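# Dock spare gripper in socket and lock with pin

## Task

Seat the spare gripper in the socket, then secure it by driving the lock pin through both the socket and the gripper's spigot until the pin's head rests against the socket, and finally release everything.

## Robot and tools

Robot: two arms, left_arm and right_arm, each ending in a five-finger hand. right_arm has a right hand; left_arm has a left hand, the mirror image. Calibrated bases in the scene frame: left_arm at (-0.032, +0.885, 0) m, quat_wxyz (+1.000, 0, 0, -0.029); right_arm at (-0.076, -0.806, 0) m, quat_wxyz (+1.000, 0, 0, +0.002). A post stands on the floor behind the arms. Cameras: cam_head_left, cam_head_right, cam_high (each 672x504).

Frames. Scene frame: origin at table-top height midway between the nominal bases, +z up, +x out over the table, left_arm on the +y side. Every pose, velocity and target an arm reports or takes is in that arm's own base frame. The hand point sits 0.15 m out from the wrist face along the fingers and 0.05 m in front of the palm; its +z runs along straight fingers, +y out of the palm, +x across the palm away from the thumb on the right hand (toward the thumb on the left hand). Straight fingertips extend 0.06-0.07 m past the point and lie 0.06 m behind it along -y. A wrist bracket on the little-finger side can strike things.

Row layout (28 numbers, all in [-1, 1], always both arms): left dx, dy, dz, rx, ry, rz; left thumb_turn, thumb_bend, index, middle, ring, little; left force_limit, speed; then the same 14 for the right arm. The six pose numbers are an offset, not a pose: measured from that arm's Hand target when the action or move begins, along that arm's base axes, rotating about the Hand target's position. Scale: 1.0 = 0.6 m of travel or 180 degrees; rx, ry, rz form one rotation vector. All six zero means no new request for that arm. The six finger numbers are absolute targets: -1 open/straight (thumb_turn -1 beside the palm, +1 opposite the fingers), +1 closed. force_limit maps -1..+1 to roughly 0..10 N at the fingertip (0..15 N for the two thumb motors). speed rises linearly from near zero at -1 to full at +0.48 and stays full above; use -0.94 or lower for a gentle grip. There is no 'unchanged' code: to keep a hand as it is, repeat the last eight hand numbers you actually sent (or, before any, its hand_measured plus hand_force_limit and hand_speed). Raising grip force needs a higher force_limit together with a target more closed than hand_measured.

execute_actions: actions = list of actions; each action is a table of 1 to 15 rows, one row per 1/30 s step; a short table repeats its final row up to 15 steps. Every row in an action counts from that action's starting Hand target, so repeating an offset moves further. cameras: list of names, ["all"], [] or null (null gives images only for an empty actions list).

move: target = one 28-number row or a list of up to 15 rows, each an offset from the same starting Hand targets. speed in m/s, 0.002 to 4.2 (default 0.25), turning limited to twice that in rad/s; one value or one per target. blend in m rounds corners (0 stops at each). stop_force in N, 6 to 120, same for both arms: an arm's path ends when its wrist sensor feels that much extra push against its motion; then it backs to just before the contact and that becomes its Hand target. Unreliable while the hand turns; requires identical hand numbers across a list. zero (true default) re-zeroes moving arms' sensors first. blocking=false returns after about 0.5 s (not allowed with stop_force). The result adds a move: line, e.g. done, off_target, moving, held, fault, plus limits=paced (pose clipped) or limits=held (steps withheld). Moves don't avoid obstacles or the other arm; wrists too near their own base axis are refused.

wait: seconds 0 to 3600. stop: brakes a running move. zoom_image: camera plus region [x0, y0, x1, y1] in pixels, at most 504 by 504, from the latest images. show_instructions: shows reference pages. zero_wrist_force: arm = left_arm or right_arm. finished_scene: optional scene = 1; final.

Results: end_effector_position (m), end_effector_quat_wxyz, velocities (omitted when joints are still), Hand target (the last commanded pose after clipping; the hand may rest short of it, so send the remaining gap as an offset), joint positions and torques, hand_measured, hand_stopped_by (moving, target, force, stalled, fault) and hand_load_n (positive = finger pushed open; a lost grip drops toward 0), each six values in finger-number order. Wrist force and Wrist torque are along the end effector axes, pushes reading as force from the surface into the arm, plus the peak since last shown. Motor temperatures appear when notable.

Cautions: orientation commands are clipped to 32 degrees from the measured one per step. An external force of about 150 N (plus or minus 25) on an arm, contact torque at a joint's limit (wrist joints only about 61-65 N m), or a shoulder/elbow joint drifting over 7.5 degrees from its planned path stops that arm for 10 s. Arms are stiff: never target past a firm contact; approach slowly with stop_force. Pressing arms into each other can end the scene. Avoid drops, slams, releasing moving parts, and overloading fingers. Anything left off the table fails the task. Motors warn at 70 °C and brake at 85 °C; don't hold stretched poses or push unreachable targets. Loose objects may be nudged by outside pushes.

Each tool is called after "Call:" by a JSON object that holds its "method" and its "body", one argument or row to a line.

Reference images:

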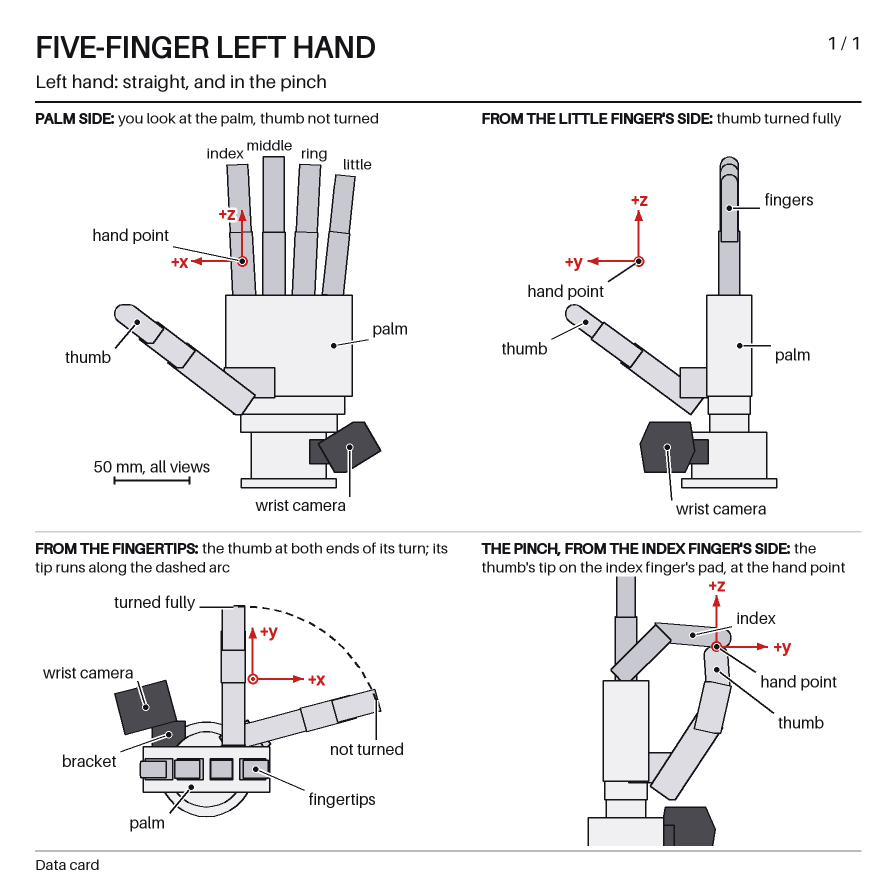

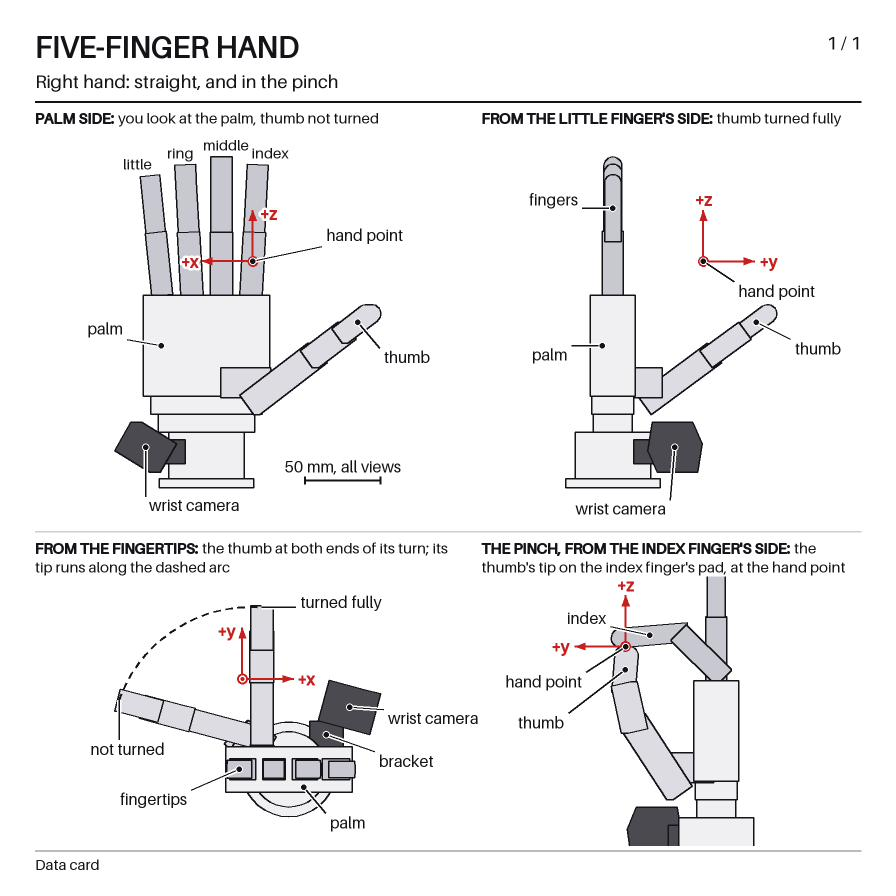

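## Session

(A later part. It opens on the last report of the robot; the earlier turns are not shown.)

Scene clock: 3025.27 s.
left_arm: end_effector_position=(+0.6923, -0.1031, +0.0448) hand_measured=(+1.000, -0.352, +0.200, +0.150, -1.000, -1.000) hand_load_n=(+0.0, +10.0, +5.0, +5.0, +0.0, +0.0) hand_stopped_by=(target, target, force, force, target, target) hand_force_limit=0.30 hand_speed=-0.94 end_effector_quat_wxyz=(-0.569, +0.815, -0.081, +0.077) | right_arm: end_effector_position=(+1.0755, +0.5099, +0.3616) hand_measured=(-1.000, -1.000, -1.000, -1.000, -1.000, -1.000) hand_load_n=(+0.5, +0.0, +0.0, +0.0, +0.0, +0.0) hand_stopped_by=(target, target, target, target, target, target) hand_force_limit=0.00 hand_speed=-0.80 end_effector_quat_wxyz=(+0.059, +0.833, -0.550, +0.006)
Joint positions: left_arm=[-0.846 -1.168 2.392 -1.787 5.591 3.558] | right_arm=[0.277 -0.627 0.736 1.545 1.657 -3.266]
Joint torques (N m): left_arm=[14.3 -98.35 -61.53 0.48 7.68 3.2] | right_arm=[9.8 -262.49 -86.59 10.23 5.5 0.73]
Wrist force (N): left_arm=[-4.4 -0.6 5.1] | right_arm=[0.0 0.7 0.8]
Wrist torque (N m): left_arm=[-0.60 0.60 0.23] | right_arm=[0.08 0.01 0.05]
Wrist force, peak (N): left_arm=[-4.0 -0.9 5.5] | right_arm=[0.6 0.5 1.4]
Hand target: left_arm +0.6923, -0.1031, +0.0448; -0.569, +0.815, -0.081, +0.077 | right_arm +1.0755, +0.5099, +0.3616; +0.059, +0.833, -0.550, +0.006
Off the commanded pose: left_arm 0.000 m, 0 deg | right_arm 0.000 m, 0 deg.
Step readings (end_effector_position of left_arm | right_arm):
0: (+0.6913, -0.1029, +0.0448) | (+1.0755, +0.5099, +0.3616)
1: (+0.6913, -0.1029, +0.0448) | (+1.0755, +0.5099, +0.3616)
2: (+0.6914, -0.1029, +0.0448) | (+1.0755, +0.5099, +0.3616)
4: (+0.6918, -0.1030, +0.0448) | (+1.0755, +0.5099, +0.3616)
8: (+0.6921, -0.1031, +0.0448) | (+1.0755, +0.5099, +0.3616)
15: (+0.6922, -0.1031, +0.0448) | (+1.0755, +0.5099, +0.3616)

Call:
{"method": "execute_actions", "body": {
  "actions": [
    [[0,0,-0.0010,0,0,0,1,-0.35,0.35,0.35,-1,-1,0.3,-0.94,0,0,0,0,0,0,-1,-1,-1,-1,-1,-1,0,-0.8]]
  ]
}}

Call:
{"method": "execute_actions", "body": {
  "actions": [
    [[0,0,-0.0010,0,0,0,1,-0.35,0.35,0.35,-1,-1,0.3,-0.94,0,0,0,0,0,0,-1,-1,-1,-1,-1,-1,0,-0.8]]
  ]
}}

Scene clock: 3029.17 s.
left_arm: end_effector_position=(+0.6923, -0.1032, +0.0442) hand_measured=(+1.000, -0.352, +0.200, +0.150, -1.000, -1.000) hand_load_n=(+0.0, +10.0, +5.0, +5.0, -0.5, +0.0) hand_stopped_by=(target, target, force, force, target, target) hand_force_limit=0.30 hand_speed=-0.94 end_effector_quat_wxyz=(-0.569, +0.815, -0.081, +0.077) | right_arm: end_effector_position=(+1.0755, +0.5099, +0.3616) hand_measured=(-1.000, -1.000, -1.000, -1.000, -1.000, -1.000) hand_load_n=(+0.0, +0.0, +0.0, +0.0, +0.0, +0.0) hand_stopped_by=(target, target, target, target, target, target) hand_force_limit=0.00 hand_speed=-0.80 end_effector_quat_wxyz=(+0.059, +0.833, -0.550, +0.006)
Joint positions: left_arm=[-0.846 -1.167 2.392 -1.788 5.591 3.558] | right_arm=[0.277 -0.627 0.736 1.545 1.657 -3.266]
Joint torques (N m): left_arm=[17.93 -97.02 -18.11 -7.46 6.31 3.02] | right_arm=[11.15 -264.95 -88.36 10.31 5.54 0.12]
Wrist force (N): left_arm=[-4.8 -1.4 5.0] | right_arm=[0.7 0.2 0.8]
Wrist torque (N m): left_arm=[-0.61 0.61 0.20] | right_arm=[0.00 -0.10 0.07]
Wrist force, peak (N): left_arm=[-4.9 -1.7 5.4] | right_arm=[0.4 1.0 1.2]
Hand target: left_arm +0.6923, -0.1031, +0.0442; -0.569, +0.815, -0.081, +0.077 | right_arm +1.0755, +0.5099, +0.3616; +0.059, +0.833, -0.550, +0.006
Off the commanded pose: left_arm 0.000 m, 0 deg | right_arm 0.000 m, 0 deg.
Step readings (end_effector_position of left_arm | right_arm):
0: (+0.6923, -0.1031, +0.0448) | (+1.0755, +0.5099, +0.3616)
1: (+0.6923, -0.1031, +0.0448) | (+1.0755, +0.5099, +0.3616)
2: (+0.6923, -0.1031, +0.0447) | (+1.0755, +0.5099, +0.3616)
4: (+0.6923, -0.1031, +0.0445) | (+1.0755, +0.5099, +0.3616)
8: (+0.6923, -0.1032, +0.0443) | (+1.0755, +0.5099, +0.3616)
15: (+0.6923, -0.1032, +0.0442) | (+1.0755, +0.5099, +0.3616)

Scene clock: 3029.87 s.
left_arm: end_effector_position=(+0.6923, -0.1031, +0.0436) hand_measured=(+1.000, -0.352, +0.200, +0.150, -1.000, -1.000) hand_load_n=(+0.0, +10.0, +5.0, +4.5, +0.0, +0.0) hand_stopped_by=(target, target, force, force, target, target) hand_force_limit=0.30 hand_speed=-0.94 end_effector_quat_wxyz=(-0.569, +0.815, -0.081, +0.077) | right_arm: end_effector_position=(+1.0755, +0.5099, +0.3616) hand_measured=(-1.000, -1.000, -1.000, -1.000, -1.000, -1.000) hand_load_n=(+0.0, +0.0, +0.0, +0.0, +0.0, +0.0) hand_stopped_by=(target, target, target, target, target, target) hand_force_limit=0.00 hand_speed=-0.80 end_effector_quat_wxyz=(+0.059, +0.833, -0.550, +0.006)
Joint positions: left_arm=[-0.846 -1.166 2.393 -1.789 5.591 3.558] | right_arm=[0.277 -0.627 0.736 1.545 1.657 -3.266]
Joint torques (N m): left_arm=[16.41 -97.11 -17.95 -6.95 5.7 2.88] | right_arm=[13.58 -262.54 -86.9 10.56 5.84 0.46]
Wrist force (N): left_arm=[-3.3 -1.9 4.8] | right_arm=[0.2 0.7 0.9]
Wrist torque (N m): left_arm=[-0.63 0.57 0.18] | right_arm=[0.07 -0.02 0.05]
Wrist force, peak (N): left_arm=[-4.0 -1.9 5.2] | right_arm=[0.3 0.6 1.5]
Hand target: left_arm +0.6923, -0.1031, +0.0436; -0.569, +0.815, -0.081, +0.077 | right_arm +1.0755, +0.5099, +0.3616; +0.059, +0.833, -0.550, +0.006
Off the commanded pose: left_arm 0.000 m, 0 deg | right_arm 0.000 m, 0 deg.
Step readings (end_effector_position of left_arm | right_arm):
0: (+0.6923, -0.1032, +0.0442) | (+1.0755, +0.5099, +0.3616)
1: (+0.6923, -0.1031, +0.0442) | (+1.0755, +0.5099, +0.3616)
2: (+0.6923, -0.1031, +0.0441) | (+1.0755, +0.5099, +0.3616)
4: (+0.6923, -0.1031, +0.0439) | (+1.0755, +0.5099, +0.3616)
8: (+0.6923, -0.1031, +0.0437) | (+1.0755, +0.5099, +0.3616)
15: (+0.6923, -0.1031, +0.0436) | (+1.0755, +0.5099, +0.3616)

Call:
{"method": "execute_actions", "body": {
  "actions": [
    [[0,0,-0.0010,0,0,0,1,-0.35,0.35,0.35,-1,-1,0.3,-0.94,0,0,0,0,0,0,-1,-1,-1,-1,-1,-1,0,-0.8]]
  ]
}}

Call:
{"method": "execute_actions", "body": {
  "actions": [
    [[0.0016,-0.0004,0,0,0,0,1,-0.35,0.35,0.35,-1,-1,0.3,-0.94,0,0,0,0,0,0,-1,-1,-1,-1,-1,-1,0,-0.8]]
  ]
}}

Scene clock: 3034.17 s.
left_arm: end_effector_position=(+0.6923, -0.1031, +0.0430) hand_measured=(+1.000, -0.352, +0.200, +0.150, -1.000, -1.000) hand_load_n=(+0.0, +10.0, +5.0, +4.5, +0.0, +0.0) hand_stopped_by=(target, target, force, force, target, target) hand_force_limit=0.30 hand_speed=-0.94 end_effector_quat_wxyz=(-0.569, +0.815, -0.081, +0.077) | right_arm: end_effector_position=(+1.0755, +0.5099, +0.3616) hand_measured=(-1.000, -1.000, -1.000, -1.000, -1.000, -1.000) hand_load_n=(+0.0, +0.0, +0.0, -0.5, +0.0, +0.0) hand_stopped_by=(target, target, target, target, target, target) hand_force_limit=0.00 hand_speed=-0.80 end_effector_quat_wxyz=(+0.059, +0.833, -0.550, +0.006)
Joint positions: left_arm=[-0.846 -1.165 2.393 -1.791 5.591 3.558] | right_arm=[0.277 -0.627 0.736 1.545 1.657 -3.266]
Joint torques (N m): left_arm=[13.32 -94.26 -18.16 -6.9 0.3 2.71] | right_arm=[13.13 -265.44 -87.08 10.16 5.71 -0.06]
Wrist force (N): left_arm=[-3.3 -3.0 5.1] | right_arm=[0.3 0.4 1.0]
Wrist torque (N m): left_arm=[-0.73 0.54 0.20] | right_arm=[0.02 -0.03 0.06]
Wrist force, peak (N): left_arm=[-3.6 -3.3 5.1] | right_arm=[0.8 0.4 1.5]
Hand target: left_arm +0.6923, -0.1031, +0.0430; -0.569, +0.815, -0.081, +0.077 | right_arm +1.0755, +0.5099, +0.3616; +0.059, +0.833, -0.550, +0.006
Off the commanded pose: left_arm 0.000 m, 0 deg | right_arm 0.000 m, 0 deg.
Step readings (end_effector_position of left_arm | right_arm):
0: (+0.6923, -0.1031, +0.0436) | (+1.0755, +0.5099, +0.3616)
1: (+0.6923, -0.1031, +0.0436) | (+1.0755, +0.5099, +0.3616)
2: (+0.6923, -0.1031, +0.0435) | (+1.0755, +0.5099, +0.3616)
4: (+0.6923, -0.1031, +0.0433) | (+1.0755, +0.5099, +0.3616)
8: (+0.6923, -0.1031, +0.0431) | (+1.0755, +0.5099, +0.3616)
15: (+0.6923, -0.1031, +0.0430) | (+1.0755, +0.5099, +0.3616)

Scene clock: 3034.87 s.
left_arm: end_effector_position=(+0.6932, -0.1033, +0.0430) hand_measured=(+1.000, -0.352, +0.200, +0.150, -1.000, -1.000) hand_load_n=(-0.5, +9.5, +5.5, +5.0, +0.0, +0.0) hand_stopped_by=(target, target, force, force, target, target) hand_force_limit=0.30 hand_speed=-0.94 end_effector_quat_wxyz=(-0.569, +0.815, -0.081, +0.077) | right_arm: end_effector_position=(+1.0755, +0.5099, +0.3616) hand_measured=(-1.000, -1.000, -1.000, -1.000, -1.000, -1.000) hand_load_n=(+0.0, +0.0, +0.0, +0.0, +0.0, +0.0) hand_stopped_by=(target, target, target, target, target, target) hand_force_limit=0.00 hand_speed=-0.80 end_effector_quat_wxyz=(+0.059, +0.833, -0.550, +0.006)
Joint positions: left_arm=[-0.845 -1.165 2.392 -1.79 5.592 3.559] | right_arm=[0.277 -0.627 0.736 1.545 1.657 -3.266]
Joint torques (N m): left_arm=[17.46 -98.68 -63.6 -0.82 8.74 3.24] | right_arm=[17.01 -266.62 -86.57 10.39 5.99 0.29]
Wrist force (N): left_arm=[-8.4 -2.1 5.3] | right_arm=[0.5 0.6 0.5]
Wrist torque (N m): left_arm=[-0.66 0.53 0.28] | right_arm=[0.08 -0.07 0.08]
Wrist force, peak (N): left_arm=[-9.1 -2.4 5.7] | right_arm=[0.5 0.3 1.3]
Hand target: left_arm +0.6932, -0.1033, +0.0430; -0.569, +0.815, -0.081, +0.077 | right_arm +1.0755, +0.5099, +0.3616; +0.059, +0.833, -0.550, +0.006
Off the commanded pose: left_arm 0.000 m, 0 deg | right_arm 0.000 m, 0 deg.
Step readings (end_effector_position of left_arm | right_arm):
0: (+0.6923, -0.1031, +0.0430) | (+1.0755, +0.5099, +0.3616)
1: (+0.6923, -0.1031, +0.0430) | (+1.0755, +0.5099, +0.3616)
2: (+0.6923, -0.1031, +0.0430) | (+1.0755, +0.5099, +0.3616)
4: (+0.6925, -0.1030, +0.0429) | (+1.0755, +0.5099, +0.3616)
8: (+0.6929, -0.1032, +0.0429) | (+1.0755, +0.5099, +0.3616)
15: (+0.6932, -0.1033, +0.0430) | (+1.0755, +0.5099, +0.3616)

Call:
{"method": "execute_actions", "body": {
  "actions": [
    [[-0.0024,0.0006,0.0030,0,0,0,1,-0.35,0.35,0.35,-1,-1,0.3,-0.94,0,0,0,0,0,0,-1,-1,-1,-1,-1,-1,0,-0.8]]
  ]
}}

Call:
{"method": "execute_actions", "body": {
  "actions": [
    [[0,0,0.0010,0,0,0,1,-0.35,0.35,0.35,-1,-1,0.3,-0.94,0,0,0,0,0,0,-1,-1,-1,-1,-1,-1,0,-0.8]]
  ]
}}

Call:
{"method": "execute_actions", "body": {
  "actions": [
    [[0,0,0.0010,0,0,0,1,-0.35,0.35,0.35,-1,-1,0.3,-0.94,0,0,0,0,0,0,-1,-1,-1,-1,-1,-1,0,-0.8]]
  ]
}}

Scene clock: 3047.13 s.
left_arm: end_effector_position=(+0.6918, -0.1030, +0.0448) hand_measured=(+1.000, -0.352, +0.200, +0.150, -1.000, -1.000) hand_load_n=(+0.0, +10.0, +4.5, +5.0, +0.0, +0.0) hand_stopped_by=(target, target, force, force, target, target) hand_force_limit=0.30 hand_speed=-0.94 end_effector_quat_wxyz=(-0.569, +0.815, -0.081, +0.077) | right_arm: end_effector_position=(+1.0755, +0.5099, +0.3616) hand_measured=(-1.000, -1.000, -1.000, -1.000, -1.000, -1.000) hand_load_n=(+0.0, +0.0, +0.0, +0.0, +0.0, +0.0) hand_stopped_by=(target, target, target, target, target, target) hand_force_limit=0.00 hand_speed=-0.80 end_effector_quat_wxyz=(+0.059, +0.833, -0.550, +0.006)
Joint positions: left_arm=[-0.846 -1.168 2.393 -1.787 5.591 3.558] | right_arm=[0.277 -0.627 0.736 1.545 1.657 -3.266]
Joint torques (N m): left_arm=[-27.53 -142.76 -15.95 1.83 -2.13 -2.17] | right_arm=[11.42 -264.74 -86.93 9.91 5.66 0.61]
Wrist force (N): left_arm=[0.2 -0.3 5.0] | right_arm=[0.7 0.3 0.8]
Wrist torque (N m): left_arm=[-0.69 0.54 0.23] | right_arm=[0.02 -0.11 0.08]
Wrist force, peak (N): left_arm=[-9.3 -2.1 5.7] | right_arm=[0.2 0.7 1.6]
Hand target: left_arm +0.6918, -0.1030, +0.0448; -0.569, +0.815, -0.081, +0.077 | right_arm +1.0755, +0.5099, +0.3616; +0.059, +0.833, -0.550, +0.006
Off the commanded pose: left_arm 0.000 m, 0 deg | right_arm 0.000 m, 0 deg.
Step readings (end_effector_position of left_arm | right_arm):
0: (+0.6932, -0.1033, +0.0430) | (+1.0755, +0.5099, +0.3616)
1: (+0.6932, -0.1033, +0.0430) | (+1.0755, +0.5099, +0.3616)
2: (+0.6931, -0.1033, +0.0432) | (+1.0755, +0.5099, +0.3616)
4: (+0.6928, -0.1033, +0.0439) | (+1.0755, +0.5099, +0.3616)
8: (+0.6922, -0.1031, +0.0445) | (+1.0755, +0.5099, +0.3616)
15: (+0.6918, -0.1030, +0.0447) | (+1.0755, +0.5099, +0.3616)

Scene clock: 3047.83 s.
left_arm: end_effector_position=(+0.6917, -0.1029, +0.0454) hand_measured=(+1.000, -0.352, +0.200, +0.150, -1.000, -1.000) hand_load_n=(+0.0, +9.5, +4.0, +5.5, +0.0, +0.0) hand_stopped_by=(target, target, force, force, target, target) hand_force_limit=0.30 hand_speed=-0.94 end_effector_quat_wxyz=(-0.569, +0.815, -0.081, +0.077) | right_arm: end_effector_position=(+1.0755, +0.5099, +0.3616) hand_measured=(-1.000, -1.000, -1.000, -1.000, -1.000, -1.000) hand_load_n=(+0.0, +0.0, +0.0, +0.0, +0.0, +0.0) hand_stopped_by=(target, target, target, target, target, target) hand_force_limit=0.00 hand_speed=-0.80 end_effector_quat_wxyz=(+0.059, +0.833, -0.550, +0.006)
Joint positions: left_arm=[-0.846 -1.169 2.393 -1.786 5.591 3.558] | right_arm=[0.277 -0.627 0.736 1.545 1.657 -3.266]
Joint torques (N m): left_arm=[-28.71 -143.48 -58.44 1.21 -1.15 -1.9] | right_arm=[12.41 -263.6 -89.6 9.87 5.53 -0.04]
Wrist force (N): left_arm=[-0.1 -0.1 5.1] | right_arm=[0.3 0.4 0.6]
Wrist torque (N m): left_arm=[-0.68 0.54 0.25] | right_arm=[0.05 -0.04 0.06]
Wrist force, peak (N): left_arm=[-0.2 0.3 5.1] | right_arm=[0.3 0.4 1.4]
Hand target: left_arm +0.6918, -0.1030, +0.0454; -0.569, +0.815, -0.081, +0.077 | right_arm +1.0755, +0.5099, +0.3616; +0.059, +0.833, -0.550, +0.006
Off the commanded pose: left_arm 0.000 m, 0 deg | right_arm 0.000 m, 0 deg.
Step readings (end_effector_position of left_arm | right_arm):
0: (+0.6918, -0.1030, +0.0448) | (+1.0755, +0.5099, +0.3616)
1: (+0.6918, -0.1030, +0.0448) | (+1.0755, +0.5099, +0.3616)
2: (+0.6918, -0.1030, +0.0448) | (+1.0755, +0.5099, +0.3616)
4: (+0.6917, -0.1029, +0.0451) | (+1.0755, +0.5099, +0.3616)
8: (+0.6917, -0.1029, +0.0453) | (+1.0755, +0.5099, +0.3616)
15: (+0.6917, -0.1029, +0.0453) | (+1.0755, +0.5099, +0.3616)

Scene clock: 3048.53 s.
left_arm: end_effector_position=(+0.6918, -0.1030, +0.0460) hand_measured=(+1.000, -0.352, +0.200, +0.150, -1.000, -1.000) hand_load_n=(+0.0, +9.5, +4.0, +5.0, +0.0, +0.0) hand_stopped_by=(target, target, force, force, target, target) hand_force_limit=0.30 hand_speed=-0.94 end_effector_quat_wxyz=(-0.569, +0.815, -0.081, +0.077) | right_arm: end_effector_position=(+1.0755, +0.5099, +0.3616) hand_measured=(-1.000, -1.000, -1.000, -1.000, -1.000, -1.000) hand_load_n=(+0.0, +0.0, +0.0, +0.0, +0.0, +0.0) hand_stopped_by=(target, target, target, target, target, target) hand_force_limit=0.00 hand_speed=-0.80 end_effector_quat_wxyz=(+0.059, +0.833, -0.550, +0.006)
Joint positions: left_arm=[-0.846 -1.17 2.393 -1.785 5.591 3.558] | right_arm=[0.277 -0.627 0.736 1.545 1.657 -3.266]
Joint torques (N m): left_arm=[-26.85 -143.08 -59.21 1.46 -1.83 -2.2] | right_arm=[11.42 -263.52 -86.63 10.53 5.48 0.21]
Wrist force (N): left_arm=[-1.4 0.0 5.1] | right_arm=[0.1 0.3 0.9]
Wrist torque (N m): left_arm=[-0.67 0.57 0.24] | right_arm=[0.01 -0.01 0.04]
Wrist force, peak (N): left_arm=[-1.4 0.0 5.1] | right_arm=[0.3 0.7 1.4]
Hand target: left_arm +0.6918, -0.1030, +0.0460; -0.569, +0.815, -0.081, +0.077 | right_arm +1.0755, +0.5099, +0.3616; +0.059, +0.833, -0.550, +0.006
Off the commanded pose: left_arm 0.000 m, 0 deg | right_arm 0.000 m, 0 deg.
Step readings (end_effector_position of left_arm | right_arm):
0: (+0.6917, -0.1029, +0.0454) | (+1.0755, +0.5099, +0.3616)
1: (+0.6917, -0.1029, +0.0454) | (+1.0755, +0.5099, +0.3616)
2: (+0.6917, -0.1029, +0.0454) | (+1.0755, +0.5099, +0.3616)
4: (+0.6917, -0.1029, +0.0457) | (+1.0755, +0.5099, +0.3616)
8: (+0.6918, -0.1030, +0.0459) | (+1.0755, +0.5099, +0.3616)
15: (+0.6918, -0.1030, +0.0460) | (+1.0755, +0.5099, +0.3616)

Call:
{"method": "execute_actions", "body": {
  "actions": [
    [[0,0,0.0010,0,0,0,1,-0.35,0.35,0.35,-1,-1,0.3,-0.94,0,0,0,0,0,0,-1,-1,-1,-1,-1,-1,0,-0.8]]
  ]
}}

Call:
{"method": "execute_actions", "body": {
  "actions": [
    [[0,0,0.0010,0,0,0,1,-0.35,0.35,0.35,-1,-1,0.3,-0.94,0,0,0,0,0,0,-1,-1,-1,-1,-1,-1,0,-0.8]]
  ]
}}

Scene clock: 3054.60 s.
left_arm: end_effector_position=(+0.6918, -0.1030, +0.0466) hand_measured=(+1.000, -0.352, +0.200, +0.150, -1.000, -1.000) hand_load_n=(+0.0, +9.5, +3.0, +5.5, -0.5, +0.0) hand_stopped_by=(target, target, force, force, target, target) hand_force_limit=0.30 hand_speed=-0.94 end_effector_quat_wxyz=(-0.569, +0.815, -0.081, +0.077) | right_arm: end_effector_position=(+1.0755, +0.5099, +0.3616) hand_measured=(-1.000, -1.000, -1.000, -1.000, -1.000, -1.000) hand_load_n=(+0.0, -0.5, +0.0, +0.0, +0.0, +0.0) hand_stopped_by=(target, target, target, target, target, target) hand_force_limit=0.00 hand_speed=-0.80 end_effector_quat_wxyz=(+0.059, +0.833, -0.550, +0.006)
Joint positions: left_arm=[-0.846 -1.171 2.392 -1.784 5.591 3.558] | right_arm=[0.277 -0.627 0.736 1.545 1.657 -3.266]
Joint torques (N m): left_arm=[-24.82 -145.48 -57.47 1.79 -1.35 -1.6] | right_arm=[15.3 -264.9 -88.27 10.32 5.58 0.65]
Wrist force (N): left_arm=[-0.8 0.0 4.8] | right_arm=[0.2 0.4 1.0]
Wrist torque (N m): left_arm=[-0.69 0.54 0.26] | right_arm=[0.02 -0.03 0.05]
Wrist force, peak (N): left_arm=[-1.1 0.0 5.6] | right_arm=[0.4 0.8 1.2]
Hand target: left_arm +0.6918, -0.1030, +0.0466; -0.569, +0.815, -0.081, +0.077 | right_arm +1.0755, +0.5099, +0.3616; +0.059, +0.833, -0.550, +0.006
Off the commanded pose: left_arm 0.000 m, 0 deg | right_arm 0.000 m, 0 deg.
Step readings (end_effector_position of left_arm | right_arm):
0: (+0.6918, -0.1030, +0.0460) | (+1.0755, +0.5099, +0.3616)
1: (+0.6918, -0.1030, +0.0460) | (+1.0755, +0.5099, +0.3616)
2: (+0.6918, -0.1030, +0.0460) | (+1.0755, +0.5099, +0.3616)
4: (+0.6918, -0.1030, +0.0463) | (+1.0755, +0.5099, +0.3616)
8: (+0.6918, -0.1030, +0.0465) | (+1.0755, +0.5099, +0.3616)
15: (+0.6918, -0.1030, +0.0466) | (+1.0755, +0.5099, +0.3616)

Scene clock: 3055.30 s.
left_arm: end_effector_position=(+0.6918, -0.1030, +0.0472) hand_measured=(+1.000, -0.352, +0.200, +0.150, -1.000, -1.000) hand_load_n=(+0.0, +9.0, +3.0, +5.5, -0.5, +0.0) hand_stopped_by=(target, target, force, force, target, target) hand_force_limit=0.30 hand_speed=-0.94 end_effector_quat_wxyz=(-0.569, +0.815, -0.081, +0.077) | right_arm: end_effector_position=(+1.0755, +0.5099, +0.3616) hand_measured=(-1.000, -1.000, -1.000, -1.000, -1.000, -1.000) hand_load_n=(+0.0, +0.0, +0.0, +0.0, +0.0, +0.0) hand_stopped_by=(target, target, target, target, target, target) hand_force_limit=0.00 hand_speed=-0.80 end_effector_quat_wxyz=(+0.059, +0.833, -0.550, +0.006)
Joint positions: left_arm=[-0.846 -1.172 2.392 -1.783 5.591 3.558] | right_arm=[0.277 -0.627 0.736 1.545 1.657 -3.266]
Joint torques (N m): left_arm=[-26.5 -143.42 -55.27 1.86 -0.95 -1.54] | right_arm=[12.22 -264.69 -88.02 10.39 5.05 0.06]
Wrist force (N): left_arm=[-0.6 -0.1 5.0] | right_arm=[0.4 0.4 1.0]
Wrist torque (N m): left_arm=[-0.74 0.54 0.27] | right_arm=[0.02 -0.07 0.06]
Wrist force, peak (N): left_arm=[-0.6 0.4 5.1] | right_arm=[0.3 0.4 1.3]
Hand target: left_arm +0.6918, -0.1030, +0.0472; -0.569, +0.815, -0.081, +0.077 | right_arm +1.0755, +0.5099, +0.3616; +0.059, +0.833, -0.550, +0.006
Off the commanded pose: left_arm 0.000 m, 0 deg | right_arm 0.000 m, 0 deg.
Step readings (end_effector_position of left_arm | right_arm):
0: (+0.6918, -0.1030, +0.0466) | (+1.0755, +0.5099, +0.3616)
1: (+0.6918, -0.1030, +0.0466) | (+1.0755, +0.5099, +0.3616)
2: (+0.6918, -0.1030, +0.0467) | (+1.0755, +0.5099, +0.3616)
4: (+0.6918, -0.1030, +0.0469) | (+1.0755, +0.5099, +0.3616)
8: (+0.6918, -0.1030, +0.0471) | (+1.0755, +0.5099, +0.3616)
15: (+0.6918, -0.1030, +0.0472) | (+1.0755, +0.5099, +0.3616)

Call:
{"method": "wait", "body": {
  "seconds": 0.1,
  "cameras": ["cam_high"]
}}

Call:
{"method": "zoom_image", "body": {
  "camera": "cam_high",
  "region": [510, 150, 600, 220]
}}

Scene clock: 3060.27 s.
left_arm: end_effector_position=(+0.6918, -0.1030, +0.0472) hand_measured=(+1.000, -0.352, +0.200, +0.150, -1.000, -1.000) hand_load_n=(+0.0, +9.5, +3.0, +5.5, +0.0, +0.0) hand_stopped_by=(target, target, force, force, target, target) hand_force_limit=0.30 hand_speed=-0.94 end_effector_quat_wxyz=(-0.569, +0.815, -0.081, +0.077) | right_arm: end_effector_position=(+1.0755, +0.5099, +0.3616) hand_measured=(-1.000, -1.000, -1.000, -1.000, -1.000, -1.000) hand_load_n=(+0.0, +0.0, +0.0, +0.0, +0.0, +0.0) hand_stopped_by=(target, target, target, target, target, target) hand_force_limit=0.00 hand_speed=-0.80 end_effector_quat_wxyz=(+0.059, +0.833, -0.550, +0.006)
Joint positions: left_arm=[-0.846 -1.172 2.392 -1.783 5.591 3.558] | right_arm=[0.277 -0.627 0.736 1.545 1.657 -3.266]
Joint torques (N m): left_arm=[-20.91 -143.35 -56.27 1.52 -1.39 -1.46] | right_arm=[10.24 -261 -85.96 9.94 5.78 0.26]
Wrist force (N): left_arm=[-0.6 0.1 4.4] | right_arm=[0.3 0.5 1.0]
Wrist torque (N m): left_arm=[-0.67 0.52 0.27] | right_arm=[0.03 -0.05 0.06]
Wrist force, peak (N): left_arm=[-0.6 -0.1 5.1] | right_arm=[0.5 0.7 1.4]
Hand target: left_arm +0.6918, -0.1030, +0.0472; -0.569, +0.815, -0.081, +0.077 | right_arm +1.0755, +0.5099, +0.3616; +0.059, +0.833, -0.550, +0.006
Off the commanded pose: left_arm 0.000 m, 0 deg | right_arm 0.000 m, 0 deg.
wait: 0.10 s; at rest from the start

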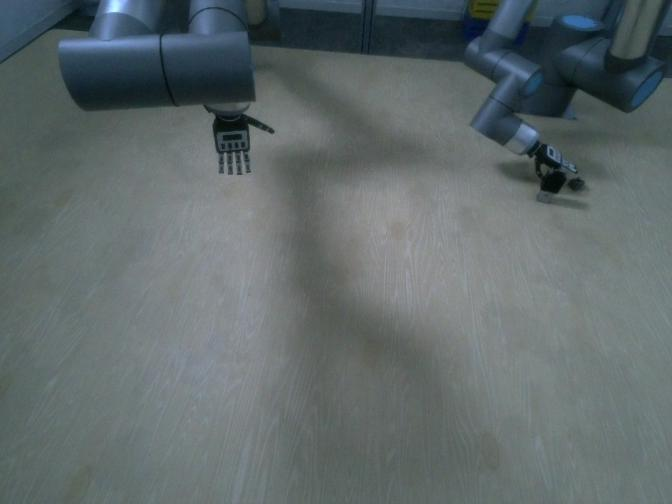

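Scaled by 5.600.

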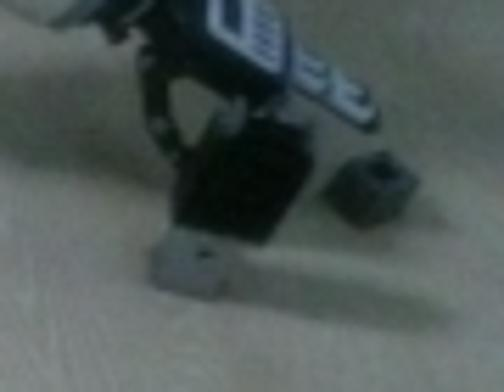

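Call:
{"method": "zoom_image", "body": {
  "camera": "cam_high",
  "region": [530, 180, 566, 207]
}}

Scaled by 14.000.

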